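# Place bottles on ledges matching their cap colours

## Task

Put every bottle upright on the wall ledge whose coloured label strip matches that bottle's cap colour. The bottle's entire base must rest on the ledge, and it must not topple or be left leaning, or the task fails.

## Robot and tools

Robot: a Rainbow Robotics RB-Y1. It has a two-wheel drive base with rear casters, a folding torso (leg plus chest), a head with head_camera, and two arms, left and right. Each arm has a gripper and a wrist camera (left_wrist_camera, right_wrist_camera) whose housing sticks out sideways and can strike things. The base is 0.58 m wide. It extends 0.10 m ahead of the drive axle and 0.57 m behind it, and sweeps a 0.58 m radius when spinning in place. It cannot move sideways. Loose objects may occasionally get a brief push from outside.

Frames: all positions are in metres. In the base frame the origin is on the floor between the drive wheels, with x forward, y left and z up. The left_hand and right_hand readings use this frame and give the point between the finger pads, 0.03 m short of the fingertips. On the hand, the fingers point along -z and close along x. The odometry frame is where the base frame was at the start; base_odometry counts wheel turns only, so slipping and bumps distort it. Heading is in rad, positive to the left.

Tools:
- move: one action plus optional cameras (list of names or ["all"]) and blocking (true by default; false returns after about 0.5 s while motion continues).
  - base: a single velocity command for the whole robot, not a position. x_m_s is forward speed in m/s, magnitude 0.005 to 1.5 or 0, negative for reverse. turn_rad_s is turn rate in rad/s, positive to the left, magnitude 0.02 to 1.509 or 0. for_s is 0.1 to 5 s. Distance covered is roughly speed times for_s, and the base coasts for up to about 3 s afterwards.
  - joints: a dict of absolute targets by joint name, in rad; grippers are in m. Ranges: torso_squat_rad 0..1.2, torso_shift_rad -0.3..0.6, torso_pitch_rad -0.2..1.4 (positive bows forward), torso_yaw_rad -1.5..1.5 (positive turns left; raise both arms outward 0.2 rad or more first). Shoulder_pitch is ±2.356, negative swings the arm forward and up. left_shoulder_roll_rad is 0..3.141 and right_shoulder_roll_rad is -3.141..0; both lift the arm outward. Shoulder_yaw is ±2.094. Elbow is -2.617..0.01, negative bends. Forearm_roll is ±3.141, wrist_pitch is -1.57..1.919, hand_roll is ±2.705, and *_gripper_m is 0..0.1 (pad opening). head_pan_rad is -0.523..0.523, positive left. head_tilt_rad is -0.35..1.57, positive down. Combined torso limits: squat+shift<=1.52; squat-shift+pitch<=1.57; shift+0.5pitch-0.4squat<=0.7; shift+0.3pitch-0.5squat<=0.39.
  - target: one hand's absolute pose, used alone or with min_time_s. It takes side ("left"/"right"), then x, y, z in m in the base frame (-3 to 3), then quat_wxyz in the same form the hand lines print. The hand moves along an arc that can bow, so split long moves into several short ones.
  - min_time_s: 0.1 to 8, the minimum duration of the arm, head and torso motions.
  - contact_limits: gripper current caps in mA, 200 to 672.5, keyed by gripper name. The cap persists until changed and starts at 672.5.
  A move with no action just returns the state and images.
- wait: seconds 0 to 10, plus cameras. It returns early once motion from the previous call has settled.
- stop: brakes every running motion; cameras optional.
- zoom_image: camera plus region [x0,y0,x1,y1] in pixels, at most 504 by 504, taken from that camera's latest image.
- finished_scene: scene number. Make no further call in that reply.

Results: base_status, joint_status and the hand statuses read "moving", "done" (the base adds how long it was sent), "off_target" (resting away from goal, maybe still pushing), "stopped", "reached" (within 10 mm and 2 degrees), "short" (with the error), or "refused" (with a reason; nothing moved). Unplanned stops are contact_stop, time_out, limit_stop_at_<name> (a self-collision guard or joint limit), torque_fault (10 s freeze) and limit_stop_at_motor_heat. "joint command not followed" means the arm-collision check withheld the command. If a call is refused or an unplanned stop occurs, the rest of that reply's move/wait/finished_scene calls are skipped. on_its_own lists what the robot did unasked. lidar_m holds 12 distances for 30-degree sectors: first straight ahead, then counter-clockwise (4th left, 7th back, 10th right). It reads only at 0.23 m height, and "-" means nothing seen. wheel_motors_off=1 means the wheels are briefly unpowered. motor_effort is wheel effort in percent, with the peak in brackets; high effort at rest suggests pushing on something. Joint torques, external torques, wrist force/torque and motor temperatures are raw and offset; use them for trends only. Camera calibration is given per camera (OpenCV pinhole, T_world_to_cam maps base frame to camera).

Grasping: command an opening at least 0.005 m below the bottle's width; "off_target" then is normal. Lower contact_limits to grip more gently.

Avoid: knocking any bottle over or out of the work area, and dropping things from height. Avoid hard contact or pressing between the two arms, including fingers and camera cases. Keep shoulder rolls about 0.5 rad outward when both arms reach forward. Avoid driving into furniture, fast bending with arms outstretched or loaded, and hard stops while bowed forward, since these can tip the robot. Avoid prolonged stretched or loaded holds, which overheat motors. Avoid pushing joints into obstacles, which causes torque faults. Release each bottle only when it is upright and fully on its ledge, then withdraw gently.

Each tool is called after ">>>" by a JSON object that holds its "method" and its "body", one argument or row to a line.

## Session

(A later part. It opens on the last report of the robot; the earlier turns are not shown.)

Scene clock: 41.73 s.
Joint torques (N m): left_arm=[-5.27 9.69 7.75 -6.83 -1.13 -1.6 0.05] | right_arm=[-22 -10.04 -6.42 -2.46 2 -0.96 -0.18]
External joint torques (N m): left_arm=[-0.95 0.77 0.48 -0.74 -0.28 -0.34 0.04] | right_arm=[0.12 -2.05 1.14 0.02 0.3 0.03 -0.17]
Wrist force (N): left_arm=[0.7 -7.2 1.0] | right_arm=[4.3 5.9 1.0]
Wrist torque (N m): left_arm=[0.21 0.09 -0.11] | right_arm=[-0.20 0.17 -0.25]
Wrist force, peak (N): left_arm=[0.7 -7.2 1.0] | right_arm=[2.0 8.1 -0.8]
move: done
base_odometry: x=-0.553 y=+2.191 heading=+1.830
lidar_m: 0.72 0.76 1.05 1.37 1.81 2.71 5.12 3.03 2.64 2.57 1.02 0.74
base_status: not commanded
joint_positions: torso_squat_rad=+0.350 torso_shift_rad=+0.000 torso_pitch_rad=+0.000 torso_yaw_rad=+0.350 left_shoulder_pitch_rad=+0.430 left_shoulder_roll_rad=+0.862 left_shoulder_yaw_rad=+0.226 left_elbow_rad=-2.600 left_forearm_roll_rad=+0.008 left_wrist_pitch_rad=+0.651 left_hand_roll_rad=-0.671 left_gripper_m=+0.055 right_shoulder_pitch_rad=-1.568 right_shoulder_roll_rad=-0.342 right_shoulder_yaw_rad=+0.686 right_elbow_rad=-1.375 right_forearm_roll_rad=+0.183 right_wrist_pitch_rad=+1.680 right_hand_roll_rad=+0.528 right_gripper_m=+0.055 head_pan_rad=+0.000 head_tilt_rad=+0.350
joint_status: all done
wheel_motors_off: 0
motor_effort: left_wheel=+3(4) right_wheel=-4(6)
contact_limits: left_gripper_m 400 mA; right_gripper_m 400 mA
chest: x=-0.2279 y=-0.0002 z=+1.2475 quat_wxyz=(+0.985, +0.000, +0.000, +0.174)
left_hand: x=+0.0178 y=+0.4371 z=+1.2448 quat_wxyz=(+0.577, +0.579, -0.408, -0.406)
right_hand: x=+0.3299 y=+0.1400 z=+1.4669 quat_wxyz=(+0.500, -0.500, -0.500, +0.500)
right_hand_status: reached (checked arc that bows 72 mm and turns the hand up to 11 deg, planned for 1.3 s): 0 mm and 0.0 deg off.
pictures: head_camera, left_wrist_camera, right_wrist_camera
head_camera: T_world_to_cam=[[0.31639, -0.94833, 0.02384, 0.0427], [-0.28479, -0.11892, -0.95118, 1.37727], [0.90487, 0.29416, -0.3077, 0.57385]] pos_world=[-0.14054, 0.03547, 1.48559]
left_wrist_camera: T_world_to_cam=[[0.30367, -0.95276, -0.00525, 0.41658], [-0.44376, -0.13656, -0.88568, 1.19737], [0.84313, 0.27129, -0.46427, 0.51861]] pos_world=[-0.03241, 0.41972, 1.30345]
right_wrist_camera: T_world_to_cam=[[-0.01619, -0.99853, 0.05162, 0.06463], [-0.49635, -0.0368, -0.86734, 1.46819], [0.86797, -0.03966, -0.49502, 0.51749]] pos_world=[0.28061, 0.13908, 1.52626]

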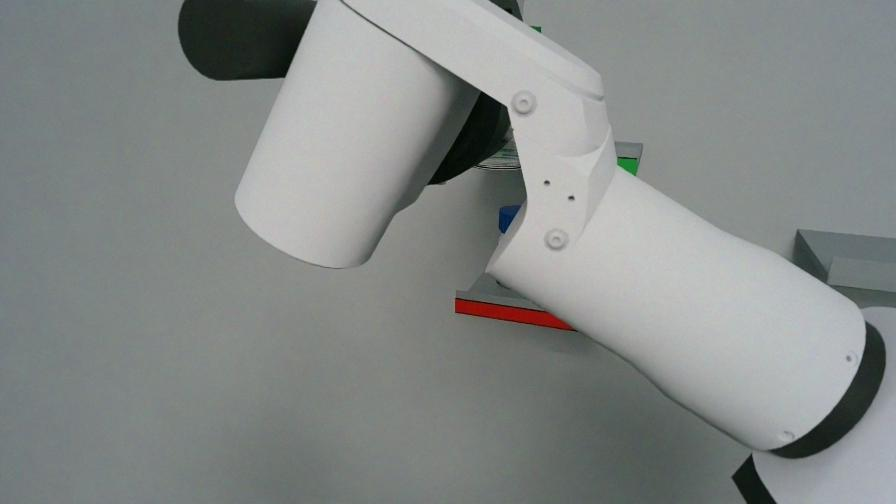

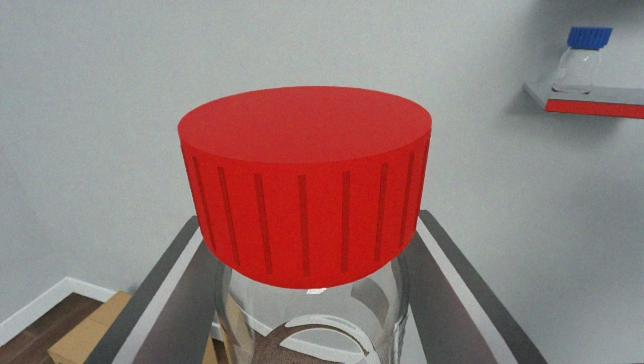

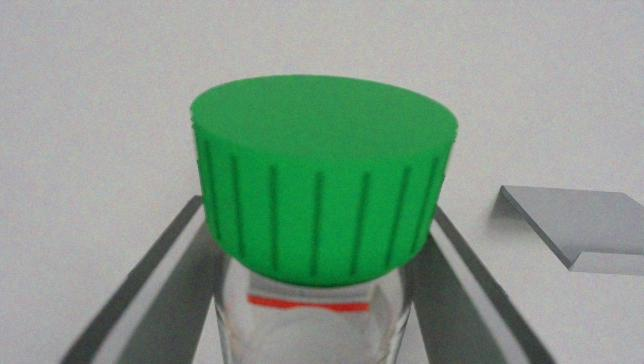

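>>> {"method": "move", "body": {
  "base": {"x_m_s": 0.3, "for_s": 0.97},
  "cameras": []
}}

>>> {"method": "move", "body": {
  "target": {"side": "right", "x": 0.33, "y": 0.14, "z": 1.4345, "quat_wxyz": [0.5, -0.5, -0.5, 0.5]},
  "min_time_s": 0.7,
  "cameras": ["right_wrist_camera", "head_camera"]
}}

>>> {"method": "move", "body": {
  "target": {"side": "right", "x": 0.33, "y": 0.14, "z": 1.4315, "quat_wxyz": [0.5, -0.5, -0.5, 0.5]},
  "min_time_s": 0.4,
  "cameras": []
}}

Scene clock: 44.40 s.
Joint torques (N m): left_arm=[-4.83 9.63 7.91 -6.63 -1.02 -1.61 0.12] | right_arm=[-22.72 -9.08 -6.17 -2.57 1.98 -1.14 -0.08]
External joint torques (N m): left_arm=[-0.51 0.7 0.64 -0.54 -0.17 -0.35 0.1] | right_arm=[-0.59 -1.09 1.39 -0.08 0.29 -0.14 -0.07]
Wrist force (N): left_arm=[0.8 -6.8 1.1] | right_arm=[3.2 5.8 1.2]
Wrist torque (N m): left_arm=[0.18 0.10 -0.10] | right_arm=[-0.25 0.10 -0.23]
Wrist force, peak (N): left_arm=[0.7 -7.0 0.9] | right_arm=[3.6 6.7 1.4]
move: done
base_odometry: x=-0.628 y=+2.471 heading=+1.830
lidar_m: 0.44 0.46 0.64 1.09 1.91 2.48 5.41 3.18 2.67 1.64 0.62 0.45
base_status: done (sent for 0.97 of 0.97 s)
joint_positions: torso_squat_rad=+0.350 torso_shift_rad=+0.000 torso_pitch_rad=+0.000 torso_yaw_rad=+0.350 left_shoulder_pitch_rad=+0.430 left_shoulder_roll_rad=+0.862 left_shoulder_yaw_rad=+0.226 left_elbow_rad=-2.600 left_forearm_roll_rad=+0.008 left_wrist_pitch_rad=+0.651 left_hand_roll_rad=-0.671 left_gripper_m=+0.055 right_shoulder_pitch_rad=-1.568 right_shoulder_roll_rad=-0.342 right_shoulder_yaw_rad=+0.686 right_elbow_rad=-1.375 right_forearm_roll_rad=+0.183 right_wrist_pitch_rad=+1.680 right_hand_roll_rad=+0.528 right_gripper_m=+0.055 head_pan_rad=+0.000 head_tilt_rad=+0.350
joint_status: not commanded
wheel_motors_off: 0
motor_effort: left_wheel=+0(30) right_wheel=-3(29)
contact_limits: left_gripper_m 400 mA; right_gripper_m 400 mA
chest: x=-0.2279 y=-0.0002 z=+1.2475 quat_wxyz=(+0.985, +0.000, +0.000, +0.174)
left_hand: x=+0.0179 y=+0.4371 z=+1.2448 quat_wxyz=(+0.577, +0.579, -0.408, -0.406)
right_hand: x=+0.3301 y=+0.1399 z=+1.4667 quat_wxyz=(+0.500, -0.500, -0.500, +0.500)

Scene clock: 45.43 s.
Joint torques (N m): left_arm=[-5.33 9.86 7.8 -6.72 -1.02 -1.52 0.14] | right_arm=[-17.31 -5.49 -4.15 -1.89 -0.89 0.28 -0.03]
External joint torques (N m): left_arm=[-1.01 0.93 0.53 -0.64 -0.17 -0.26 0.12] | right_arm=[4.83 1.98 3.75 0.74 -2.63 1.2 -0.02]
Wrist force (N): left_arm=[0.8 -6.6 1.3] | right_arm=[3.7 -6.5 -2.6]
Wrist torque (N m): left_arm=[0.15 0.11 -0.10] | right_arm=[-0.50 0.12 -0.27]
Wrist force, peak (N): left_arm=[0.8 -6.9 0.9] | right_arm=[1.6 -8.7 -2.6]
move: done
base_odometry: x=-0.628 y=+2.471 heading=+1.830
lidar_m: 0.43 0.45 0.63 1.08 1.91 2.47 5.41 3.19 2.67 1.63 0.61 0.45
base_status: not commanded
joint_positions: torso_squat_rad=+0.350 torso_shift_rad=+0.000 torso_pitch_rad=+0.000 torso_yaw_rad=+0.350 left_shoulder_pitch_rad=+0.430 left_shoulder_roll_rad=+0.862 left_shoulder_yaw_rad=+0.226 left_elbow_rad=-2.600 left_forearm_roll_rad=+0.008 left_wrist_pitch_rad=+0.651 left_hand_roll_rad=-0.671 left_gripper_m=+0.055 right_shoulder_pitch_rad=-1.499 right_shoulder_roll_rad=-0.341 right_shoulder_yaw_rad=+0.723 right_elbow_rad=-1.428 right_forearm_roll_rad=+0.215 right_wrist_pitch_rad=+1.692 right_hand_roll_rad=+0.483 right_gripper_m=+0.055 head_pan_rad=+0.000 head_tilt_rad=+0.350
joint_status: all done
wheel_motors_off: 0
motor_effort: left_wheel=+0(1) right_wheel=-3(4)
contact_limits: left_gripper_m 400 mA; right_gripper_m 400 mA
chest: x=-0.2280 y=-0.0002 z=+1.2475 quat_wxyz=(+0.985, +0.000, +0.000, +0.174)
left_hand: x=+0.0178 y=+0.4371 z=+1.2449 quat_wxyz=(+0.577, +0.579, -0.408, -0.406)
right_hand: x=+0.3299 y=+0.1404 z=+1.4363 quat_wxyz=(+0.501, -0.499, -0.499, +0.500)
right_hand_status: reached (checked arc that bows 1 mm and turns the hand up to 0 deg, planned for 0.7 s): 2 mm and 0.2 deg off.
pictures: head_camera, right_wrist_camera
head_camera: T_world_to_cam=[[0.31636, -0.94834, 0.02385, 0.04271], [-0.28468, -0.11889, -0.95122, 1.37731], [0.90492, 0.29414, -0.30758, 0.57377]] pos_world=[-0.14064, 0.03547, 1.48559]
right_wrist_camera: T_world_to_cam=[[-0.01695, -0.99858, 0.05047, 0.06846], [-0.49887, -0.0353, -0.86596, 1.44035], [0.86651, -0.03986, -0.49756, 0.50651]] pos_world=[0.2808, 0.13938, 1.49585]

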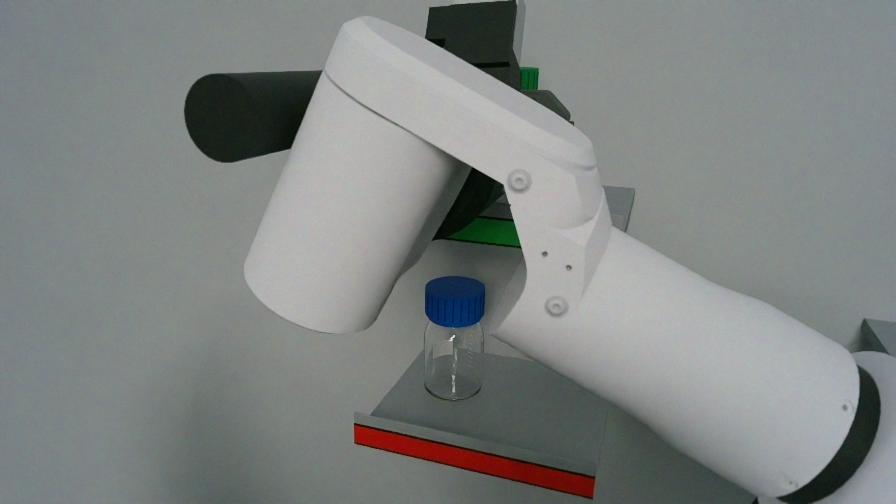

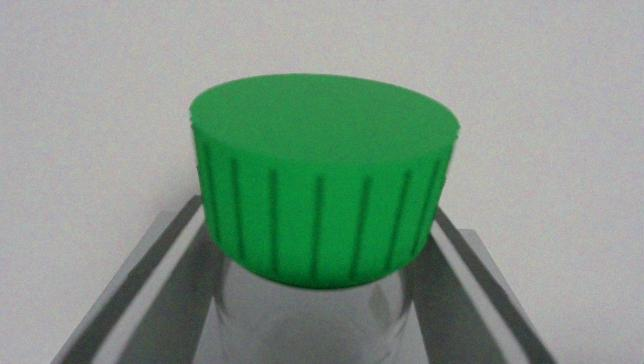

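Scene clock: 46.17 s.
Joint torques (N m): left_arm=[-5.28 9.82 7.89 -6.88 -1.1 -1.62 0.09] | right_arm=[-6.72 -3 -0.79 -0.34 -3.76 3.12 0.34]
External joint torques (N m): left_arm=[-0.96 0.89 0.62 -0.8 -0.24 -0.36 0.08] | right_arm=[15.4 4.39 7.18 2.28 -5.5 4.02 0.35]
Wrist force (N): left_arm=[0.6 -6.7 1.1] | right_arm=[8.3 -24.3 -10.1]
Wrist torque (N m): left_arm=[0.15 0.08 -0.11] | right_arm=[-0.87 0.09 -0.52]
Wrist force, peak (N): left_arm=[1.0 -6.9 0.9] | right_arm=[6.9 -26.2 -10.7]
move: done
base_odometry: x=-0.628 y=+2.471 heading=+1.830
lidar_m: 0.43 0.45 0.63 1.08 1.91 2.48 5.41 3.19 2.67 1.63 0.62 0.46
base_status: not commanded
joint_positions: torso_squat_rad=+0.350 torso_shift_rad=+0.000 torso_pitch_rad=+0.000 torso_yaw_rad=+0.350 left_shoulder_pitch_rad=+0.430 left_shoulder_roll_rad=+0.862 left_shoulder_yaw_rad=+0.226 left_elbow_rad=-2.600 left_forearm_roll_rad=+0.008 left_wrist_pitch_rad=+0.651 left_hand_roll_rad=-0.671 left_gripper_m=+0.055 right_shoulder_pitch_rad=-1.490 right_shoulder_roll_rad=-0.344 right_shoulder_yaw_rad=+0.730 right_elbow_rad=-1.439 right_forearm_roll_rad=+0.224 right_wrist_pitch_rad=+1.691 right_hand_roll_rad=+0.476 right_gripper_m=+0.055 head_pan_rad=+0.000 head_tilt_rad=+0.350
joint_status: all done
wheel_motors_off: 0
motor_effort: left_wheel=+0(1) right_wheel=-2(4)
contact_limits: left_gripper_m 400 mA; right_gripper_m 400 mA
chest: x=-0.2281 y=-0.0002 z=+1.2475 quat_wxyz=(+0.985, +0.000, +0.000, +0.174)
left_hand: x=+0.0177 y=+0.4371 z=+1.2449 quat_wxyz=(+0.577, +0.579, -0.408, -0.406)
right_hand: x=+0.3295 y=+0.1398 z=+1.4346 quat_wxyz=(+0.499, -0.500, -0.502, +0.498)
right_hand_status: reached (checked arc that bows 0 mm and turns the hand up to 0 deg, planned for 0.4 s): 3 mm and 0.3 deg off.

>>> {"method": "move", "body": {
  "target": {"side": "right", "x": 0.33, "y": 0.14, "z": 1.4375, "quat_wxyz": [0.5, -0.5, -0.5, 0.5]},
  "min_time_s": 0.4,
  "cameras": []
}}

>>> {"method": "move", "body": {
  "joints": {"right_gripper_m": 0.1},
  "cameras": ["right_wrist_camera"]
}}

>>> {"method": "move", "body": {
  "base": {"x_m_s": -0.3, "for_s": 1.0},
  "joints": {"head_pan_rad": -0.35},
  "cameras": ["right_wrist_camera"]
}}

Scene clock: 47.30 s.
Joint torques (N m): left_arm=[-5.06 9.62 7.47 -6.97 -1.04 -1.65 0.14] | right_arm=[-21.86 -6.97 -8.21 -2.35 1.56 -0.58 0.17]
External joint torques (N m): left_arm=[-0.74 0.7 0.2 -0.88 -0.18 -0.39 0.12] | right_arm=[0.28 0.5 -0.29 0.26 -0.16 0.34 0.17]
Wrist force (N): left_arm=[0.9 -6.5 1.3] | right_arm=[3.7 5.2 1.3]
Wrist torque (N m): left_arm=[0.14 0.12 -0.10] | right_arm=[-0.31 0.15 -0.22]
Wrist force, peak (N): left_arm=[0.8 -6.9 1.2] | right_arm=[8.0 -25.4 -9.9]
move: done
base_odometry: x=-0.628 y=+2.471 heading=+1.830
lidar_m: 0.43 0.46 0.63 1.09 1.91 2.48 5.41 3.18 2.67 1.63 0.62 0.45
base_status: not commanded
joint_positions: torso_squat_rad=+0.350 torso_shift_rad=+0.000 torso_pitch_rad=+0.000 torso_yaw_rad=+0.350 left_shoulder_pitch_rad=+0.430 left_shoulder_roll_rad=+0.862 left_shoulder_yaw_rad=+0.226 left_elbow_rad=-2.600 left_forearm_roll_rad=+0.008 left_wrist_pitch_rad=+0.651 left_hand_roll_rad=-0.671 left_gripper_m=+0.055 right_shoulder_pitch_rad=-1.499 right_shoulder_roll_rad=-0.343 right_shoulder_yaw_rad=+0.724 right_elbow_rad=-1.430 right_forearm_roll_rad=+0.216 right_wrist_pitch_rad=+1.690 right_hand_roll_rad=+0.484 right_gripper_m=+0.055 head_pan_rad=+0.000 head_tilt_rad=+0.350
joint_status: all done
wheel_motors_off: 0
motor_effort: left_wheel=+0(1) right_wheel=-3(5)
contact_limits: left_gripper_m 400 mA; right_gripper_m 400 mA
chest: x=-0.2280 y=-0.0002 z=+1.2475 quat_wxyz=(+0.985, +0.000, +0.000, +0.174)
left_hand: x=+0.0177 y=+0.4371 z=+1.2449 quat_wxyz=(+0.577, +0.579, -0.408, -0.406)
right_hand: x=+0.3301 y=+0.1399 z=+1.4375 quat_wxyz=(+0.500, -0.500, -0.500, +0.500)
right_hand_status: reached (checked arc that bows 0 mm and turns the hand up to 0 deg, planned for 0.4 s): 0 mm and 0.0 deg off.

Scene clock: 48.30 s.
Joint torques (N m): left_arm=[-5.09 9.31 7.8 -6.83 -1.02 -1.61 0.24] | right_arm=[-21.38 -7.32 -7.66 -1.92 1.63 -0.72 0.31]
External joint torques (N m): left_arm=[-0.77 0.39 0.54 -0.74 -0.16 -0.35 0.22] | right_arm=[0.77 0.15 0.25 0.69 -0.1 0.2 0.32]
Wrist force (N): left_arm=[0.9 -6.7 1.1] | right_arm=[3.3 4.2 0.9]
Wrist torque (N m): left_arm=[0.16 0.10 -0.10] | right_arm=[-0.23 0.11 -0.23]
Wrist force, peak (N): left_arm=[1.0 -6.9 0.9] | right_arm=[3.1 5.7 0.6]
move: done
base_odometry: x=-0.628 y=+2.471 heading=+1.830
lidar_m: 0.43 0.46 0.62 1.09 1.91 2.48 5.41 3.18 2.67 1.63 0.62 0.45
base_status: not commanded
joint_positions: torso_squat_rad=+0.350 torso_shift_rad=+0.000 torso_pitch_rad=+0.000 torso_yaw_rad=+0.350 left_shoulder_pitch_rad=+0.430 left_shoulder_roll_rad=+0.862 left_shoulder_yaw_rad=+0.226 left_elbow_rad=-2.600 left_forearm_roll_rad=+0.008 left_wrist_pitch_rad=+0.651 left_hand_roll_rad=-0.671 left_gripper_m=+0.055 right_shoulder_pitch_rad=-1.499 right_shoulder_roll_rad=-0.343 right_shoulder_yaw_rad=+0.724 right_elbow_rad=-1.430 right_forearm_roll_rad=+0.216 right_wrist_pitch_rad=+1.690 right_hand_roll_rad=+0.484 right_gripper_m=+0.100 head_pan_rad=+0.000 head_tilt_rad=+0.350
joint_status: all done
wheel_motors_off: 0
motor_effort: left_wheel=+0(1) right_wheel=-2(5)
contact_limits: left_gripper_m 400 mA; right_gripper_m 400 mA
chest: x=-0.2280 y=-0.0002 z=+1.2475 quat_wxyz=(+0.985, +0.000, +0.000, +0.174)
left_hand: x=+0.0177 y=+0.4371 z=+1.2449 quat_wxyz=(+0.577, +0.579, -0.408, -0.406)
right_hand: x=+0.3301 y=+0.1399 z=+1.4375 quat_wxyz=(+0.500, -0.500, -0.500, +0.500)
right_wrist_camera: T_world_to_cam=[[-0.01683, -0.99853, 0.05152, 0.06639], [-0.49609, -0.0364, -0.86751, 1.44285], [0.86811, -0.04016, -0.49475, 0.50246]] pos_world=[0.28071, 0.13898, 1.49686]

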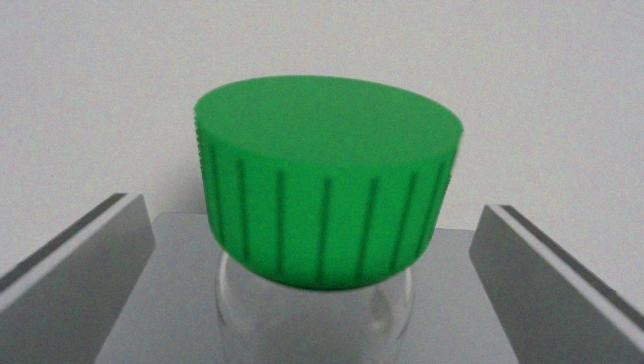

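Scene clock: 50.40 s.
Joint torques (N m): left_arm=[-5.25 9.48 7.75 -6.9 -1.19 -1.49 0.09] | right_arm=[-21.76 -7.91 -7.51 -2.39 1.7 -0.48 0.09]
External joint torques (N m): left_arm=[-0.93 0.56 0.48 -0.81 -0.33 -0.23 0.07] | right_arm=[0.38 -0.44 0.41 0.22 -0.03 0.44 0.1]
Wrist force (N): left_arm=[0.8 -6.4 0.7] | right_arm=[2.7 3.7 0.3]
Wrist torque (N m): left_arm=[0.12 0.11 -0.10] | right_arm=[-0.18 0.05 -0.28]
Wrist force, peak (N): left_arm=[1.0 -7.0 1.3] | right_arm=[3.5 5.4 0.7]
move: done
base_odometry: x=-0.551 y=+2.181 heading=+1.831
lidar_m: 0.73 0.76 1.06 1.43 1.80 2.71 5.11 3.03 2.64 2.57 1.03 0.76
base_status: done (sent for 1 of 1 s)
joint_positions: torso_squat_rad=+0.350 torso_shift_rad=+0.000 torso_pitch_rad=+0.000 torso_yaw_rad=+0.350 left_shoulder_pitch_rad=+0.430 left_shoulder_roll_rad=+0.862 left_shoulder_yaw_rad=+0.226 left_elbow_rad=-2.600 left_forearm_roll_rad=+0.008 left_wrist_pitch_rad=+0.651 left_hand_roll_rad=-0.671 left_gripper_m=+0.055 right_shoulder_pitch_rad=-1.499 right_shoulder_roll_rad=-0.343 right_shoulder_yaw_rad=+0.724 right_elbow_rad=-1.429 right_forearm_roll_rad=+0.216 right_wrist_pitch_rad=+1.690 right_hand_roll_rad=+0.484 right_gripper_m=+0.100 head_pan_rad=-0.350 head_tilt_rad=+0.350
joint_status: all done
wheel_motors_off: 0
motor_effort: left_wheel=+5(32) right_wheel=-3(20)
contact_limits: left_gripper_m 400 mA; right_gripper_m 400 mA
chest: x=-0.2281 y=-0.0002 z=+1.2475 quat_wxyz=(+0.985, +0.000, +0.000, +0.174)
left_hand: x=+0.0177 y=+0.4371 z=+1.2449 quat_wxyz=(+0.577, +0.579, -0.408, -0.406)
right_hand: x=+0.3299 y=+0.1400 z=+1.4374 quat_wxyz=(+0.500, -0.500, -0.500, +0.500)
right_wrist_camera: T_world_to_cam=[[-0.01661, -0.99853, 0.05151, 0.06644], [-0.49616, -0.03649, -0.86746, 1.44277], [0.86807, -0.03996, -0.49483, 0.50265]] pos_world=[0.28061, 0.13908, 1.49686]

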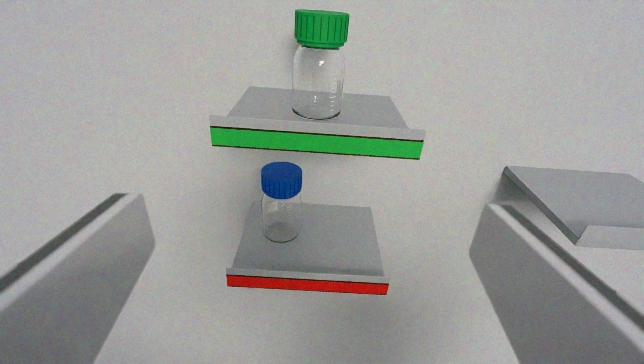

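>>> {"method": "move", "body": {
  "joints": {"right_shoulder_pitch_rad": -0.309, "right_shoulder_roll_rad": -1.321, "right_shoulder_yaw_rad": 0.245, "right_elbow_rad": -2.265, "right_forearm_roll_rad": 0.07, "right_wrist_pitch_rad": 1.209, "right_hand_roll_rad": 0.197},
  "min_time_s": 1.1,
  "cameras": []
}}

>>> {"method": "move", "body": {
  "target": {"side": "right", "x": 0.33, "y": -0.585, "z": 1.237, "quat_wxyz": [0.5, -0.5, -0.5, 0.5]},
  "min_time_s": 1.2,
  "cameras": ["right_wrist_camera", "head_camera"]
}}

Scene clock: 53.17 s.
Joint torques (N m): left_arm=[-5.23 9.98 7.77 -6.74 -1.16 -1.68 0.11] | right_arm=[-11.34 -14 -9.49 -1.46 1.62 0.12 0.23]
External joint torques (N m): left_arm=[-0.91 1.06 0.51 -0.65 -0.31 -0.42 0.1] | right_arm=[0.98 -0.27 0.97 0.4 -0.19 0.51 0.24]
Wrist force (N): left_arm=[0.8 -6.7 0.8] | right_arm=[3.4 4.4 0.8]
Wrist torque (N m): left_arm=[0.16 0.10 -0.09] | right_arm=[-0.30 0.12 -0.10]
Wrist force, peak (N): left_arm=[0.8 -7.0 0.8] | right_arm=[2.2 6.3 -0.4]
move: done
base_odometry: x=-0.551 y=+2.181 heading=+1.831
lidar_m: 0.73 0.76 1.06 1.42 1.80 2.71 5.11 3.03 2.63 2.57 1.04 0.76
base_status: not commanded
joint_positions: torso_squat_rad=+0.350 torso_shift_rad=+0.000 torso_pitch_rad=+0.000 torso_yaw_rad=+0.350 left_shoulder_pitch_rad=+0.430 left_shoulder_roll_rad=+0.862 left_shoulder_yaw_rad=+0.226 left_elbow_rad=-2.600 left_forearm_roll_rad=+0.008 left_wrist_pitch_rad=+0.651 left_hand_roll_rad=-0.671 left_gripper_m=+0.055 right_shoulder_pitch_rad=-0.309 right_shoulder_roll_rad=-1.321 right_shoulder_yaw_rad=+0.245 right_elbow_rad=-2.265 right_forearm_roll_rad=+0.070 right_wrist_pitch_rad=+1.209 right_hand_roll_rad=+0.197 right_gripper_m=+0.100 head_pan_rad=-0.350 head_tilt_rad=+0.350
joint_status: all done
wheel_motors_off: 0
motor_effort: left_wheel=+4(5) right_wheel=-3(4)
contact_limits: left_gripper_m 400 mA; right_gripper_m 400 mA
chest: x=-0.2280 y=-0.0002 z=+1.2475 quat_wxyz=(+0.985, +0.000, +0.000, +0.174)
left_hand: x=+0.0178 y=+0.4371 z=+1.2448 quat_wxyz=(+0.577, +0.579, -0.408, -0.406)
right_hand: x=+0.3599 y=-0.1999 z=+1.3097 quat_wxyz=(+0.500, -0.500, -0.500, +0.500)

Scene clock: 55.13 s.
Joint torques (N m): left_arm=[-5.11 9.9 7.7 -6.93 -1.12 -1.72 0.15] | right_arm=[-2.78 -23.72 -8.99 -4.54 -0.9 0.82 0.18]
External joint torques (N m): left_arm=[-0.79 0.98 0.43 -0.85 -0.27 -0.46 0.13] | right_arm=[-0.44 -2.64 1.15 0.23 -0.07 0.24 0.18]
Wrist force (N): left_arm=[0.9 -6.7 1.0] | right_arm=[2.7 5.0 0.8]
Wrist torque (N m): left_arm=[0.17 0.11 -0.09] | right_arm=[-0.32 0.06 -0.09]
Wrist force, peak (N): left_arm=[0.9 -7.1 1.0] | right_arm=[4.1 5.2 2.1]
move: done
base_odometry: x=-0.551 y=+2.181 heading=+1.831
lidar_m: 0.73 0.77 1.06 1.43 1.80 2.71 5.11 3.03 2.64 2.57 1.03 0.76
base_status: not commanded
joint_positions: torso_squat_rad=+0.350 torso_shift_rad=+0.000 torso_pitch_rad=+0.000 torso_yaw_rad=+0.350 left_shoulder_pitch_rad=+0.430 left_shoulder_roll_rad=+0.862 left_shoulder_yaw_rad=+0.226 left_elbow_rad=-2.600 left_forearm_roll_rad=+0.008 left_wrist_pitch_rad=+0.651 left_hand_roll_rad=-0.671 left_gripper_m=+0.055 right_shoulder_pitch_rad=+0.457 right_shoulder_roll_rad=-1.071 right_shoulder_yaw_rad=-0.731 right_elbow_rad=-1.292 right_forearm_roll_rad=+0.756 right_wrist_pitch_rad=-0.397 right_hand_roll_rad=-0.302 right_gripper_m=+0.100 head_pan_rad=-0.350 head_tilt_rad=+0.350
joint_status: all done
wheel_motors_off: 0
motor_effort: left_wheel=+5(6) right_wheel=-5(5)
contact_limits: left_gripper_m 400 mA; right_gripper_m 400 mA
chest: x=-0.2280 y=-0.0002 z=+1.2475 quat_wxyz=(+0.985, +0.000, +0.000, +0.174)
left_hand: x=+0.0178 y=+0.4371 z=+1.2448 quat_wxyz=(+0.577, +0.579, -0.408, -0.406)
right_hand: x=+0.3298 y=-0.5848 z=+1.2367 quat_wxyz=(+0.501, -0.500, -0.499, +0.499)
right_hand_status: reached (checked arc that bows 95 mm and turns the hand up to 15 deg, planned for 1.2 s): 0 mm and 0.2 deg off.
pictures: head_camera, right_wrist_camera
head_camera: T_world_to_cam=[[-0.02799, -0.99933, 0.02378, -0.02824], [-0.3085, -0.01399, -0.95112, 1.37142], [0.95081, -0.03396, -0.3079, 0.58603]] pos_world=[-0.13492, 0.01087, 1.48549]
right_wrist_camera: T_world_to_cam=[[-0.0196, -0.99853, 0.05054, -0.64477], [-0.49796, -0.03408, -0.86653, 1.24292], [0.86698, -0.04215, -0.49656, 0.37565]] pos_world=[0.2806, -0.58562, 1.29615]

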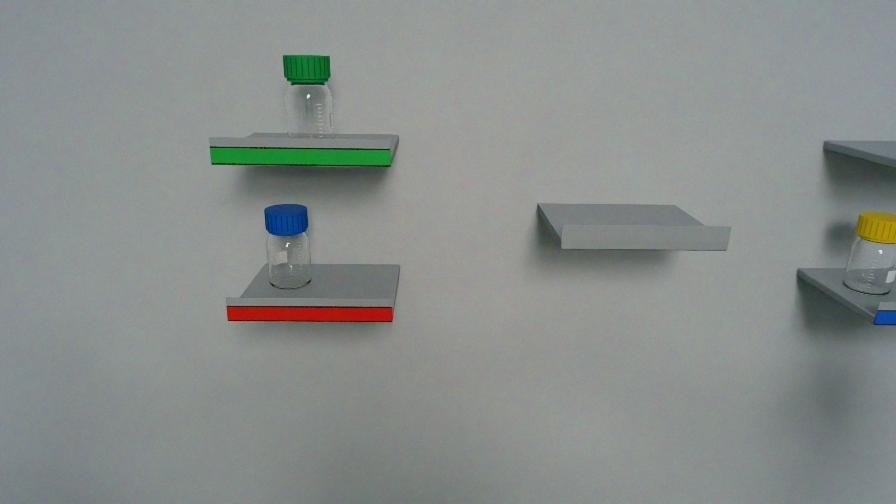

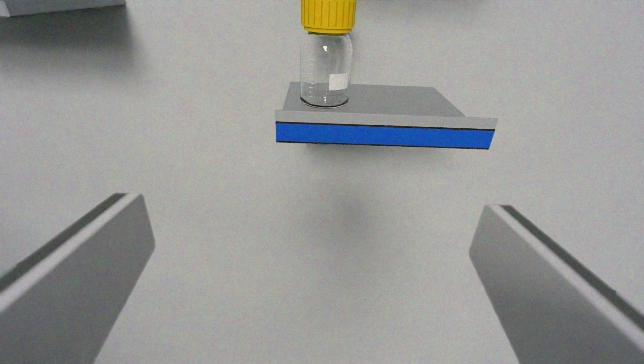

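>>> {"method": "move", "body": {
  "target": {"side": "right", "x": 0.33, "y": -0.599, "z": 1.247, "quat_wxyz": [0.5, -0.5, -0.5, 0.5]},
  "min_time_s": 0.4,
  "cameras": []
}}

>>> {"method": "move", "body": {
  "base": {"x_m_s": 0.3, "for_s": 0.8},
  "cameras": ["right_wrist_camera"]
}}

Scene clock: 57.37 s.
Joint torques (N m): left_arm=[-5.44 9.27 7.82 -6.84 -1.14 -1.66 0.04] | right_arm=[-3.36 -23.95 -9.05 -4.28 -1.12 0.49 0.2]
External joint torques (N m): left_arm=[-1.12 0.34 0.56 -0.76 -0.29 -0.4 0.03] | right_arm=[-0.96 -2.07 0.78 0.51 -0.19 -0.07 0.21]
Wrist force (N): left_arm=[0.8 -6.5 1.1] | right_arm=[2.8 4.2 0.7]
Wrist torque (N m): left_arm=[0.15 0.10 -0.08] | right_arm=[-0.20 0.06 -0.25]
Wrist force, peak (N): left_arm=[0.4 -7.1 0.6] | right_arm=[3.2 6.0 0.3]
move: done
base_odometry: x=-0.551 y=+2.181 heading=+1.831
lidar_m: 0.73 0.77 1.06 1.43 1.80 2.71 5.11 3.03 2.64 2.57 1.02 0.76
base_status: not commanded
joint_positions: torso_squat_rad=+0.350 torso_shift_rad=+0.000 torso_pitch_rad=+0.000 torso_yaw_rad=+0.350 left_shoulder_pitch_rad=+0.430 left_shoulder_roll_rad=+0.862 left_shoulder_yaw_rad=+0.226 left_elbow_rad=-2.600 left_forearm_roll_rad=+0.008 left_wrist_pitch_rad=+0.651 left_hand_roll_rad=-0.671 left_gripper_m=+0.055 right_shoulder_pitch_rad=+0.434 right_shoulder_roll_rad=-1.104 right_shoulder_yaw_rad=-0.752 right_elbow_rad=-1.211 right_forearm_roll_rad=+0.745 right_wrist_pitch_rad=-0.458 right_hand_roll_rad=-0.289 right_gripper_m=+0.100 head_pan_rad=-0.350 head_tilt_rad=+0.350
joint_status: all done
wheel_motors_off: 0
motor_effort: left_wheel=+5(6) right_wheel=-5(5)
contact_limits: left_gripper_m 400 mA; right_gripper_m 400 mA
chest: x=-0.2280 y=-0.0002 z=+1.2475 quat_wxyz=(+0.985, +0.000, +0.000, +0.174)
left_hand: x=+0.0178 y=+0.4371 z=+1.2448 quat_wxyz=(+0.577, +0.579, -0.408, -0.406)
right_hand: x=+0.3300 y=-0.5989 z=+1.2469 quat_wxyz=(+0.500, -0.500, -0.500, +0.500)
right_hand_status: reached (checked arc that bows 3 mm and turns the hand up to 0 deg, planned for 0.4 s): 0 mm and 0.0 deg off.

Scene clock: 59.50 s.
Joint torques (N m): left_arm=[-4.91 9.68 7.48 -6.79 -1.17 -1.59 0.17] | right_arm=[-2.68 -23.6 -9.47 -4.2 -0.93 0.37 0.16]
External joint torques (N m): left_arm=[-0.59 0.76 0.21 -0.71 -0.31 -0.33 0.15] | right_arm=[-0.29 -1.72 0.36 0.59 0 -0.19 0.17]
Wrist force (N): left_arm=[0.8 -6.6 0.9] | right_arm=[2.7 4.7 0.9]
Wrist torque (N m): left_arm=[0.17 0.11 -0.11] | right_arm=[-0.30 0.07 -0.29]
Wrist force, peak (N): left_arm=[1.2 -7.1 0.2] | right_arm=[3.4 5.4 0.9]
move: done
base_odometry: x=-0.612 y=+2.413 heading=+1.831
lidar_m: 0.49 0.52 0.72 1.09 1.88 2.43 5.35 3.14 2.66 1.84 0.70 0.52
base_status: done (sent for 0.8 of 0.8 s)
joint_positions: torso_squat_rad=+0.350 torso_shift_rad=+0.000 torso_pitch_rad=+0.000 torso_yaw_rad=+0.350 left_shoulder_pitch_rad=+0.430 left_shoulder_roll_rad=+0.862 left_shoulder_yaw_rad=+0.226 left_elbow_rad=-2.600 left_forearm_roll_rad=+0.008 left_wrist_pitch_rad=+0.651 left_hand_roll_rad=-0.671 left_gripper_m=+0.055 right_shoulder_pitch_rad=+0.434 right_shoulder_roll_rad=-1.104 right_shoulder_yaw_rad=-0.752 right_elbow_rad=-1.211 right_forearm_roll_rad=+0.745 right_wrist_pitch_rad=-0.458 right_hand_roll_rad=-0.289 right_gripper_m=+0.100 head_pan_rad=-0.350 head_tilt_rad=+0.350
joint_status: not commanded
wheel_motors_off: 0
motor_effort: left_wheel=+0(26) right_wheel=-4(32)
contact_limits: left_gripper_m 400 mA; right_gripper_m 400 mA
chest: x=-0.2279 y=-0.0002 z=+1.2475 quat_wxyz=(+0.985, +0.000, +0.000, +0.174)
left_hand: x=+0.0178 y=+0.4371 z=+1.2448 quat_wxyz=(+0.577, +0.579, -0.408, -0.406)
right_hand: x=+0.3300 y=-0.5989 z=+1.2469 quat_wxyz=(+0.500, -0.500, -0.500, +0.500)
right_wrist_camera: T_world_to_cam=[[-0.01702, -0.99853, 0.05154, -0.66148], [-0.49672, -0.03629, -0.86715, 1.25052], [0.86774, -0.04036, -0.49537, 0.37925]] pos_world=[0.28081, -0.59982, 1.30635]

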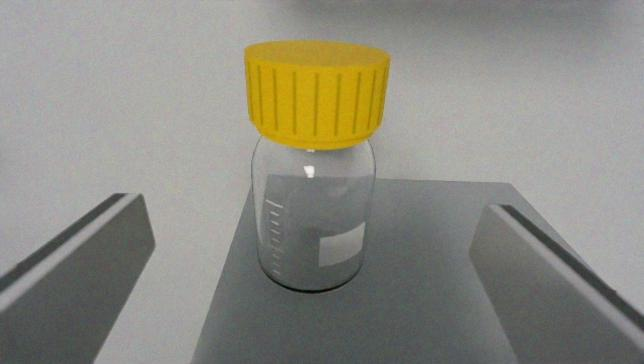

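>>> {"method": "move", "body": {
  "base": {"x_m_s": 0.12, "for_s": 0.5},
  "cameras": []
}}

>>> {"method": "move", "body": {
  "joints": {"right_gripper_m": 0.045},
  "cameras": ["right_wrist_camera"]
}}

>>> {"method": "move", "body": {
  "target": {"side": "right", "x": 0.33, "y": -0.599, "z": 1.276, "quat_wxyz": [0.5, -0.5, -0.5, 0.5]},
  "min_time_s": 0.6,
  "cameras": ["right_wrist_camera"]
}}

>>> {"method": "move", "body": {
  "base": {"x_m_s": -0.3, "for_s": 0.85},
  "cameras": ["right_wrist_camera"]
}}

>>> {"method": "move", "body": {
  "target": {"side": "right", "x": 0.33, "y": -0.645, "z": 1.472, "quat_wxyz": [0.5, -0.5, -0.5, 0.5]},
  "min_time_s": 1.0,
  "cameras": ["right_wrist_camera", "head_camera"]
}}

Scene clock: 61.87 s.
Joint torques (N m): left_arm=[-5.17 9.69 7.75 -6.64 -1.2 -1.64 0.08] | right_arm=[-2.13 -23.92 -9.36 -4.19 -0.97 0.81 -0.14]
External joint torques (N m): left_arm=[-0.85 0.77 0.49 -0.56 -0.34 -0.38 0.07] | right_arm=[0.26 -2.04 0.47 0.6 -0.03 0.25 -0.13]
Wrist force (N): left_arm=[1.0 -6.5 1.2] | right_arm=[2.5 4.4 0.6]
Wrist torque (N m): left_arm=[0.14 0.13 -0.11] | right_arm=[-0.22 0.05 -0.25]
Wrist force, peak (N): left_arm=[0.8 -7.0 1.3] | right_arm=[3.3 5.2 1.5]
move: done
base_odometry: x=-0.628 y=+2.471 heading=+1.831
lidar_m: 0.43 0.45 0.63 1.09 1.91 2.48 5.41 3.18 2.67 1.63 0.62 0.46
base_status: done (sent for 0.5 of 0.5 s)
joint_positions: torso_squat_rad=+0.350 torso_shift_rad=+0.000 torso_pitch_rad=+0.000 torso_yaw_rad=+0.350 left_shoulder_pitch_rad=+0.430 left_shoulder_roll_rad=+0.862 left_shoulder_yaw_rad=+0.226 left_elbow_rad=-2.600 left_forearm_roll_rad=+0.008 left_wrist_pitch_rad=+0.651 left_hand_roll_rad=-0.671 left_gripper_m=+0.055 right_shoulder_pitch_rad=+0.434 right_shoulder_roll_rad=-1.104 right_shoulder_yaw_rad=-0.752 right_elbow_rad=-1.211 right_forearm_roll_rad=+0.745 right_wrist_pitch_rad=-0.458 right_hand_roll_rad=-0.289 right_gripper_m=+0.100 head_pan_rad=-0.350 head_tilt_rad=+0.350
joint_status: not commanded
wheel_motors_off: 0
motor_effort: left_wheel=+0(27) right_wheel=-5(16)
contact_limits: left_gripper_m 400 mA; right_gripper_m 400 mA
chest: x=-0.2279 y=-0.0002 z=+1.2475 quat_wxyz=(+0.985, +0.000, +0.000, +0.174)
left_hand: x=+0.0178 y=+0.4371 z=+1.2448 quat_wxyz=(+0.577, +0.579, -0.408, -0.406)
right_hand: x=+0.3300 y=-0.5989 z=+1.2469 quat_wxyz=(+0.500, -0.500, -0.500, +0.500)

Scene clock: 63.00 s.
Joint torques (N m): left_arm=[-5.05 9.85 7.64 -6.75 -1 -1.55 0.13] | right_arm=[-2.61 -23.81 -9.51 -4.24 -0.93 0.43 0.18]
External joint torques (N m): left_arm=[-0.73 0.92 0.37 -0.67 -0.14 -0.3 0.11] | right_arm=[-0.21 -1.93 0.32 0.55 0.01 -0.13 0.19]
Wrist force (N): left_arm=[1.0 -6.7 1.0] | right_arm=[2.4 4.5 1.6]
Wrist torque (N m): left_arm=[0.16 0.14 -0.11] | right_arm=[-0.32 0.06 -0.28]
Wrist force, peak (N): left_arm=[1.2 -6.9 0.9] | right_arm=[3.2 5.1 2.1]
move: off_target
base_odometry: x=-0.628 y=+2.471 heading=+1.831
lidar_m: 0.43 0.45 0.64 1.09 1.91 2.47 5.41 3.18 2.66 1.62 0.61 0.45
base_status: not commanded
joint_positions: torso_squat_rad=+0.350 torso_shift_rad=+0.000 torso_pitch_rad=+0.000 torso_yaw_rad=+0.350 left_shoulder_pitch_rad=+0.430 left_shoulder_roll_rad=+0.862 left_shoulder_yaw_rad=+0.226 left_elbow_rad=-2.600 left_forearm_roll_rad=+0.008 left_wrist_pitch_rad=+0.651 left_hand_roll_rad=-0.671 left_gripper_m=+0.055 right_shoulder_pitch_rad=+0.434 right_shoulder_roll_rad=-1.104 right_shoulder_yaw_rad=-0.752 right_elbow_rad=-1.211 right_forearm_roll_rad=+0.745 right_wrist_pitch_rad=-0.458 right_hand_roll_rad=-0.289 right_gripper_m=+0.055 head_pan_rad=-0.350 head_tilt_rad=+0.350
joint_status: right_gripper_m off_target (ended at +0.055, target +0.045)
wheel_motors_off: 0
motor_effort: left_wheel=+0(0) right_wheel=-5(6)
contact_limits: left_gripper_m 400 mA; right_gripper_m 400 mA
chest: x=-0.2279 y=-0.0002 z=+1.2475 quat_wxyz=(+0.985, +0.000, +0.000, +0.174)
left_hand: x=+0.0178 y=+0.4371 z=+1.2448 quat_wxyz=(+0.577, +0.579, -0.408, -0.406)
right_hand: x=+0.3300 y=-0.5989 z=+1.2469 quat_wxyz=(+0.500, -0.500, -0.500, +0.500)
right_wrist_camera: T_world_to_cam=[[-0.01702, -0.99853, 0.05154, -0.66148], [-0.49672, -0.03629, -0.86715, 1.25052], [0.86774, -0.04036, -0.49537, 0.37925]] pos_world=[0.28081, -0.59982, 1.30635]

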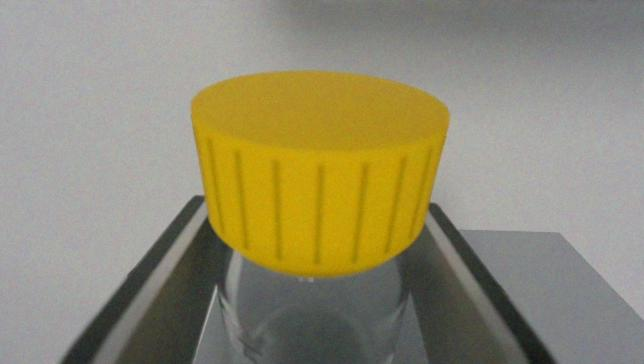

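Scene clock: 63.93 s.
Joint torques (N m): left_arm=[-5.07 9.87 7.73 -6.84 -1.01 -1.55 0.18] | right_arm=[-5.23 -31.81 -16.59 -6.01 -2.05 2.36 0.38]
External joint torques (N m): left_arm=[-0.76 0.94 0.46 -0.76 -0.16 -0.29 0.16] | right_arm=[-3.03 -10.53 -6.3 -1.97 -1.16 1.65 0.39]
Wrist force (N): left_arm=[1.0 -6.6 0.8] | right_arm=[3.2 26.6 -0.9]
Wrist torque (N m): left_arm=[0.16 0.11 -0.10] | right_arm=[-1.36 0.06 -0.53]
Wrist force, peak (N): left_arm=[1.0 -6.9 1.0] | right_arm=[5.6 30.2 1.0]
move: done
base_odometry: x=-0.628 y=+2.471 heading=+1.831
lidar_m: 0.43 0.45 0.63 1.09 1.91 2.48 5.40 3.18 2.67 1.62 0.62 0.45
base_status: not commanded
joint_positions: torso_squat_rad=+0.350 torso_shift_rad=+0.000 torso_pitch_rad=+0.001 torso_yaw_rad=+0.350 left_shoulder_pitch_rad=+0.430 left_shoulder_roll_rad=+0.862 left_shoulder_yaw_rad=+0.226 left_elbow_rad=-2.600 left_forearm_roll_rad=+0.008 left_wrist_pitch_rad=+0.651 left_hand_roll_rad=-0.671 left_gripper_m=+0.055 right_shoulder_pitch_rad=+0.499 right_shoulder_roll_rad=-1.165 right_shoulder_yaw_rad=-0.778 right_elbow_rad=-1.241 right_forearm_roll_rad=+0.738 right_wrist_pitch_rad=-0.435 right_hand_roll_rad=-0.370 right_gripper_m=+0.055 head_pan_rad=-0.350 head_tilt_rad=+0.350
joint_status: all done
wheel_motors_off: 0
motor_effort: left_wheel=+1(1) right_wheel=-5(6)
contact_limits: left_gripper_m 400 mA; right_gripper_m 400 mA
chest: x=-0.2277 y=-0.0005 z=+1.2475 quat_wxyz=(+0.985, +0.001, +0.000, +0.174)
left_hand: x=+0.0180 y=+0.4368 z=+1.2450 quat_wxyz=(+0.577, +0.579, -0.407, -0.406)
right_hand: x=+0.3298 y=-0.5997 z=+1.2733 quat_wxyz=(+0.502, -0.499, -0.500, +0.500)
right_hand_status: reached (checked arc that bows 1 mm and turns the hand up to 0 deg, planned for 0.6 s): 3 mm and 0.2 deg off.
right_wrist_camera: T_world_to_cam=[[-0.01729, -0.99863, 0.04942, -0.66091], [-0.49943, -0.0342, -0.86568, 1.27346], [0.86618, -0.03965, -0.49816, 0.397]] pos_world=[0.2807, -0.60071, 1.33284]

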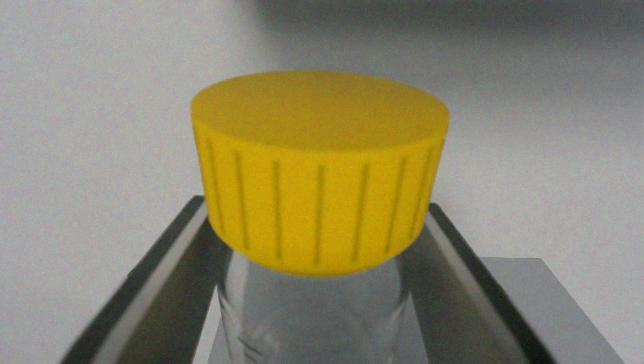

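Scene clock: 66.23 s.
Joint torques (N m): left_arm=[-5.39 9.63 7.84 -6.71 -0.97 -1.63 0.01] | right_arm=[-3.24 -24.18 -10.49 -4.1 -1.13 0.99 0.04]
External joint torques (N m): left_arm=[-1.07 0.7 0.58 -0.63 -0.12 -0.37 0] | right_arm=[-1.01 -2.87 -0.19 -0.07 -0.24 0.27 0.05]
Wrist force (N): left_arm=[0.8 -6.3 1.1] | right_arm=[2.7 6.2 0.9]
Wrist torque (N m): left_arm=[0.11 0.10 -0.09] | right_arm=[-0.20 0.04 -0.16]
Wrist force, peak (N): left_arm=[1.0 -7.1 0.3] | right_arm=[2.3 25.7 -1.1]
move: done
base_odometry: x=-0.561 y=+2.220 heading=+1.832
lidar_m: 0.69 0.72 1.00 1.23 1.81 2.74 5.15 3.04 2.64 2.55 0.97 0.72
base_status: done (sent for 0.87 of 0.87 s)
joint_positions: torso_squat_rad=+0.350 torso_shift_rad=+0.000 torso_pitch_rad=+0.000 torso_yaw_rad=+0.350 left_shoulder_pitch_rad=+0.430 left_shoulder_roll_rad=+0.862 left_shoulder_yaw_rad=+0.226 left_elbow_rad=-2.600 left_forearm_roll_rad=+0.008 left_wrist_pitch_rad=+0.651 left_hand_roll_rad=-0.671 left_gripper_m=+0.055 right_shoulder_pitch_rad=+0.499 right_shoulder_roll_rad=-1.167 right_shoulder_yaw_rad=-0.780 right_elbow_rad=-1.242 right_forearm_roll_rad=+0.738 right_wrist_pitch_rad=-0.435 right_hand_roll_rad=-0.370 right_gripper_m=+0.055 head_pan_rad=-0.350 head_tilt_rad=+0.350
joint_status: not commanded
wheel_motors_off: 0
motor_effort: left_wheel=+6(34) right_wheel=-3(23)
contact_limits: left_gripper_m 400 mA; right_gripper_m 400 mA
chest: x=-0.2280 y=-0.0002 z=+1.2475 quat_wxyz=(+0.985, +0.000, +0.000, +0.174)
left_hand: x=+0.0178 y=+0.4371 z=+1.2449 quat_wxyz=(+0.577, +0.579, -0.408, -0.406)
right_hand: x=+0.3299 y=-0.5991 z=+1.2756 quat_wxyz=(+0.500, -0.500, -0.500, +0.500)
right_wrist_camera: T_world_to_cam=[[-0.01659, -0.99855, 0.0513, -0.66297], [-0.4967, -0.0363, -0.86716, 1.27536], [0.86776, -0.03986, -0.49538, 0.39385]] pos_world=[0.28071, -0.60002, 1.33505]

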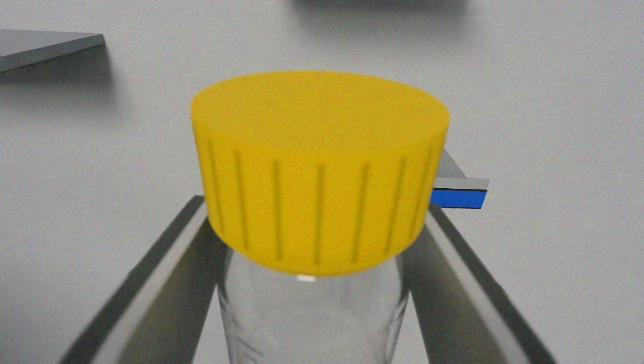

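Scene clock: 68.03 s.
Joint torques (N m): left_arm=[-4.94 9.67 7.91 -6.82 -1.08 -1.58 0.23] | right_arm=[-2.54 -22.84 -7.27 -1.5 -1.44 1.44 -0.05]
External joint torques (N m): left_arm=[-0.62 0.74 0.65 -0.74 -0.22 -0.32 0.21] | right_arm=[1.06 -1.79 -0.19 0.51 -0.14 0.42 -0.04]
Wrist force (N): left_arm=[0.7 -7.0 0.7] | right_arm=[3.4 6.1 0.9]
Wrist torque (N m): left_arm=[0.21 0.10 -0.10] | right_arm=[-0.25 0.10 -0.12]
Wrist force, peak (N): left_arm=[0.6 -7.0 1.0] | right_arm=[3.2 7.8 0.4]
move: done
base_odometry: x=-0.561 y=+2.220 heading=+1.832
lidar_m: 0.69 0.72 1.00 1.24 1.81 2.75 5.15 3.03 2.64 2.55 0.98 0.71
base_status: not commanded
joint_positions: torso_squat_rad=+0.350 torso_shift_rad=+0.000 torso_pitch_rad=+0.000 torso_yaw_rad=+0.350 left_shoulder_pitch_rad=+0.430 left_shoulder_roll_rad=+0.862 left_shoulder_yaw_rad=+0.226 left_elbow_rad=-2.600 left_forearm_roll_rad=+0.008 left_wrist_pitch_rad=+0.651 left_hand_roll_rad=-0.671 left_gripper_m=+0.055 right_shoulder_pitch_rad=+0.608 right_shoulder_roll_rad=-1.704 right_shoulder_yaw_rad=-0.971 right_elbow_rad=-0.644 right_forearm_roll_rad=+0.623 right_wrist_pitch_rad=-0.780 right_hand_roll_rad=-0.541 right_gripper_m=+0.055 head_pan_rad=-0.350 head_tilt_rad=+0.350
joint_status: all done
wheel_motors_off: 0
motor_effort: left_wheel=+5(5) right_wheel=-4(4)
contact_limits: left_gripper_m 400 mA; right_gripper_m 400 mA
chest: x=-0.2280 y=-0.0002 z=+1.2475 quat_wxyz=(+0.985, +0.000, +0.000, +0.174)
left_hand: x=+0.0178 y=+0.4371 z=+1.2449 quat_wxyz=(+0.577, +0.579, -0.408, -0.406)
right_hand: x=+0.3297 y=-0.6448 z=+1.4724 quat_wxyz=(+0.501, -0.502, -0.499, +0.499)
right_hand_status: reached (checked arc that bows 30 mm and turns the hand up to 4 deg, planned for 1.0 s): 1 mm and 0.3 deg off.
pictures: head_camera, right_wrist_camera
head_camera: T_world_to_cam=[[-0.02799, -0.99933, 0.02378, -0.02824], [-0.3085, -0.01399, -0.95112, 1.37142], [0.95081, -0.03396, -0.3079, 0.58603]] pos_world=[-0.13492, 0.01087, 1.48549]
right_wrist_camera: T_world_to_cam=[[-0.02235, -0.9984, 0.05196, -0.71772], [-0.49568, -0.03407, -0.86784, 1.44627], [0.86822, -0.04515, -0.49412, 0.48438]] pos_world=[0.2803, -0.64543, 1.53176]

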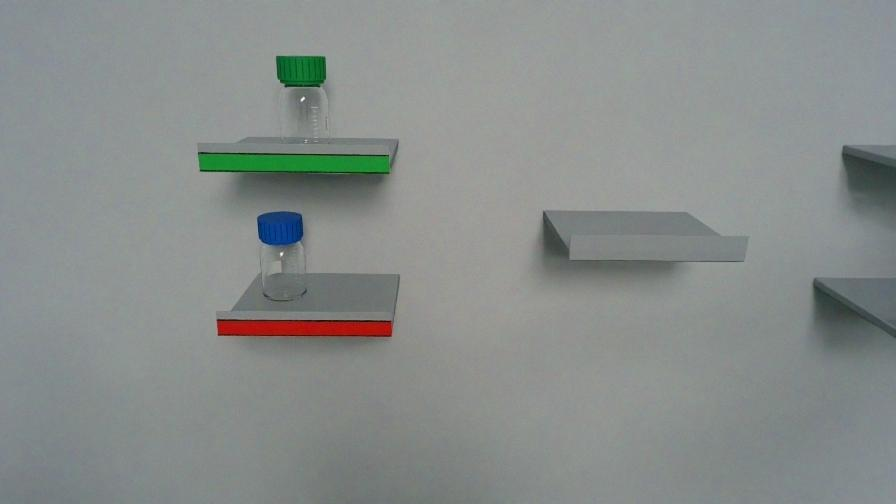

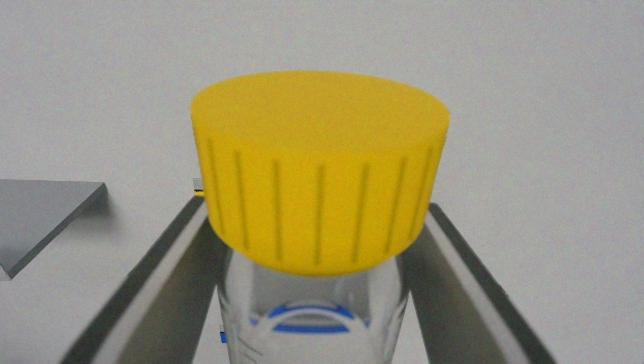

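>>> {"method": "move", "body": {
  "base": {"x_m_s": 0.3, "for_s": 0.87},
  "cameras": []
}}

>>> {"method": "move", "body": {
  "target": {"side": "right", "x": 0.33, "y": -0.645, "z": 1.4455, "quat_wxyz": [0.5, -0.5, -0.5, 0.5]},
  "min_time_s": 0.6,
  "cameras": ["right_wrist_camera"]
}}

>>> {"method": "move", "body": {
  "target": {"side": "right", "x": 0.33, "y": -0.645, "z": 1.442, "quat_wxyz": [0.5, -0.5, -0.5, 0.5]},
  "min_time_s": 0.3,
  "cameras": []
}}

Scene clock: 70.93 s.
Joint torques (N m): left_arm=[-4.69 9.69 8 -6.54 -1.07 -1.65 0.2] | right_arm=[-2.36 -23.54 -6.92 -1.87 -1.42 1.15 -0.07]
External joint torques (N m): left_arm=[-0.37 0.76 0.73 -0.46 -0.22 -0.39 0.19] | right_arm=[1.24 -2.49 0.16 0.14 -0.13 0.13 -0.06]
Wrist force (N): left_arm=[1.0 -6.5 1.3] | right_arm=[2.5 6.3 0.8]
Wrist torque (N m): left_arm=[0.15 0.11 -0.10] | right_arm=[-0.25 0.02 -0.08]
Wrist force, peak (N): left_arm=[1.0 -7.0 1.2] | right_arm=[2.4 7.2 1.2]
move: done
base_odometry: x=-0.628 y=+2.471 heading=+1.832
lidar_m: 0.43 0.46 0.63 1.09 1.91 2.48 5.40 3.18 2.66 1.62 0.62 0.45
base_status: done (sent for 0.87 of 0.87 s)
joint_positions: torso_squat_rad=+0.350 torso_shift_rad=+0.000 torso_pitch_rad=+0.000 torso_yaw_rad=+0.350 left_shoulder_pitch_rad=+0.430 left_shoulder_roll_rad=+0.862 left_shoulder_yaw_rad=+0.226 left_elbow_rad=-2.600 left_forearm_roll_rad=+0.008 left_wrist_pitch_rad=+0.651 left_hand_roll_rad=-0.671 left_gripper_m=+0.055 right_shoulder_pitch_rad=+0.608 right_shoulder_roll_rad=-1.704 right_shoulder_yaw_rad=-0.971 right_elbow_rad=-0.644 right_forearm_roll_rad=+0.623 right_wrist_pitch_rad=-0.780 right_hand_roll_rad=-0.541 right_gripper_m=+0.055 head_pan_rad=-0.350 head_tilt_rad=+0.350
joint_status: not commanded
wheel_motors_off: 0
motor_effort: left_wheel=+1(28) right_wheel=-3(32)
contact_limits: left_gripper_m 400 mA; right_gripper_m 400 mA
chest: x=-0.2279 y=-0.0002 z=+1.2475 quat_wxyz=(+0.985, +0.000, +0.000, +0.174)
left_hand: x=+0.0179 y=+0.4371 z=+1.2448 quat_wxyz=(+0.577, +0.579, -0.408, -0.406)
right_hand: x=+0.3297 y=-0.6449 z=+1.4722 quat_wxyz=(+0.501, -0.502, -0.499, +0.498)

Scene clock: 71.87 s.
Joint torques (N m): left_arm=[-5.21 9.73 8.16 -6.82 -1.05 -1.62 0.14] | right_arm=[-4.93 -23.73 -5.72 -2.15 -1.66 1.25 -0.05]
External joint torques (N m): left_arm=[-0.9 0.8 0.89 -0.74 -0.19 -0.37 0.13] | right_arm=[-1.68 -2.35 1.99 -0.1 -0.38 0.29 -0.04]
Wrist force (N): left_arm=[0.9 -6.6 1.0] | right_arm=[3.0 5.9 0.4]
Wrist torque (N m): left_arm=[0.14 0.11 -0.11] | right_arm=[-0.19 0.08 -0.31]
Wrist force, peak (N): left_arm=[0.9 -6.9 1.0] | right_arm=[3.0 6.9 0.7]
move: done
base_odometry: x=-0.628 y=+2.471 heading=+1.832
lidar_m: 0.43 0.45 0.62 1.09 1.92 2.47 5.40 3.18 2.67 1.62 0.62 0.44
base_status: not commanded
joint_positions: torso_squat_rad=+0.350 torso_shift_rad=+0.000 torso_pitch_rad=+0.000 torso_yaw_rad=+0.350 left_shoulder_pitch_rad=+0.430 left_shoulder_roll_rad=+0.862 left_shoulder_yaw_rad=+0.226 left_elbow_rad=-2.600 left_forearm_roll_rad=+0.008 left_wrist_pitch_rad=+0.651 left_hand_roll_rad=-0.671 left_gripper_m=+0.055 right_shoulder_pitch_rad=+0.597 right_shoulder_roll_rad=-1.636 right_shoulder_yaw_rad=-0.943 right_elbow_rad=-0.721 right_forearm_roll_rad=+0.610 right_wrist_pitch_rad=-0.749 right_hand_roll_rad=-0.511 right_gripper_m=+0.055 head_pan_rad=-0.350 head_tilt_rad=+0.350
joint_status: all done
wheel_motors_off: 0
motor_effort: left_wheel=+1(1) right_wheel=-4(5)
contact_limits: left_gripper_m 400 mA; right_gripper_m 400 mA
chest: x=-0.2279 y=-0.0002 z=+1.2475 quat_wxyz=(+0.985, +0.000, +0.000, +0.174)
left_hand: x=+0.0179 y=+0.4371 z=+1.2448 quat_wxyz=(+0.577, +0.579, -0.408, -0.406)
right_hand: x=+0.3300 y=-0.6442 z=+1.4455 quat_wxyz=(+0.500, -0.496, -0.501, +0.502)
right_hand_status: reached (checked arc that bows 2 mm and turns the hand up to 1 deg, planned for 0.6 s): 1 mm and 0.5 deg off.
right_wrist_camera: T_world_to_cam=[[-0.0102, -0.99875, 0.04902, -0.71571], [-0.50087, -0.03733, -0.86472, 1.41826], [0.86546, -0.03337, -0.49987, 0.48766]] pos_world=[0.28102, -0.6456, 1.50524]

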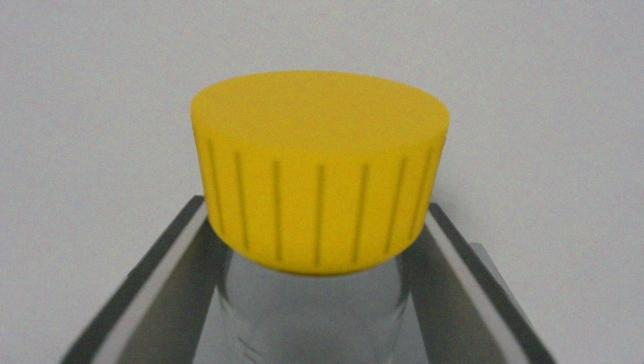

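Scene clock: 72.50 s.
Joint torques (N m): left_arm=[-5.13 9.89 8.13 -6.75 -1.01 -1.62 0.24] | right_arm=[-2.15 -23.19 -8.49 -2.31 -1.3 1.33 0.11]
External joint torques (N m): left_arm=[-0.81 0.96 0.87 -0.67 -0.16 -0.36 0.23] | right_arm=[1.05 -1.81 -0.64 -0.22 -0.04 0.37 0.11]
Wrist force (N): left_arm=[0.8 -6.6 1.0] | right_arm=[3.1 6.4 0.8]
Wrist torque (N m): left_arm=[0.16 0.09 -0.10] | right_arm=[-0.27 0.09 -0.32]
Wrist force, peak (N): left_arm=[0.8 -7.0 1.0] | right_arm=[3.0 7.0 0.4]
move: done
base_odometry: x=-0.628 y=+2.471 heading=+1.832
lidar_m: 0.43 0.45 0.63 1.09 1.91 2.48 5.41 3.19 2.67 1.62 0.62 0.45
base_status: not commanded
joint_positions: torso_squat_rad=+0.350 torso_shift_rad=+0.000 torso_pitch_rad=+0.000 torso_yaw_rad=+0.350 left_shoulder_pitch_rad=+0.430 left_shoulder_roll_rad=+0.862 left_shoulder_yaw_rad=+0.226 left_elbow_rad=-2.600 left_forearm_roll_rad=+0.008 left_wrist_pitch_rad=+0.651 left_hand_roll_rad=-0.671 left_gripper_m=+0.055 right_shoulder_pitch_rad=+0.599 right_shoulder_roll_rad=-1.621 right_shoulder_yaw_rad=-0.944 right_elbow_rad=-0.743 right_forearm_roll_rad=+0.613 right_wrist_pitch_rad=-0.731 right_hand_roll_rad=-0.506 right_gripper_m=+0.055 head_pan_rad=-0.350 head_tilt_rad=+0.350
joint_status: all done
wheel_motors_off: 0
motor_effort: left_wheel=+1(1) right_wheel=-4(5)
contact_limits: left_gripper_m 400 mA; right_gripper_m 400 mA
chest: x=-0.2279 y=-0.0002 z=+1.2475 quat_wxyz=(+0.985, +0.000, +0.000, +0.174)
left_hand: x=+0.0179 y=+0.4371 z=+1.2448 quat_wxyz=(+0.577, +0.579, -0.408, -0.406)
right_hand: x=+0.3300 y=-0.6450 z=+1.4419 quat_wxyz=(+0.500, -0.500, -0.500, +0.500)
right_hand_status: reached (checked arc that bows 1 mm and turns the hand up to 0 deg, planned for 0.3 s): 0 mm and 0.1 deg off.


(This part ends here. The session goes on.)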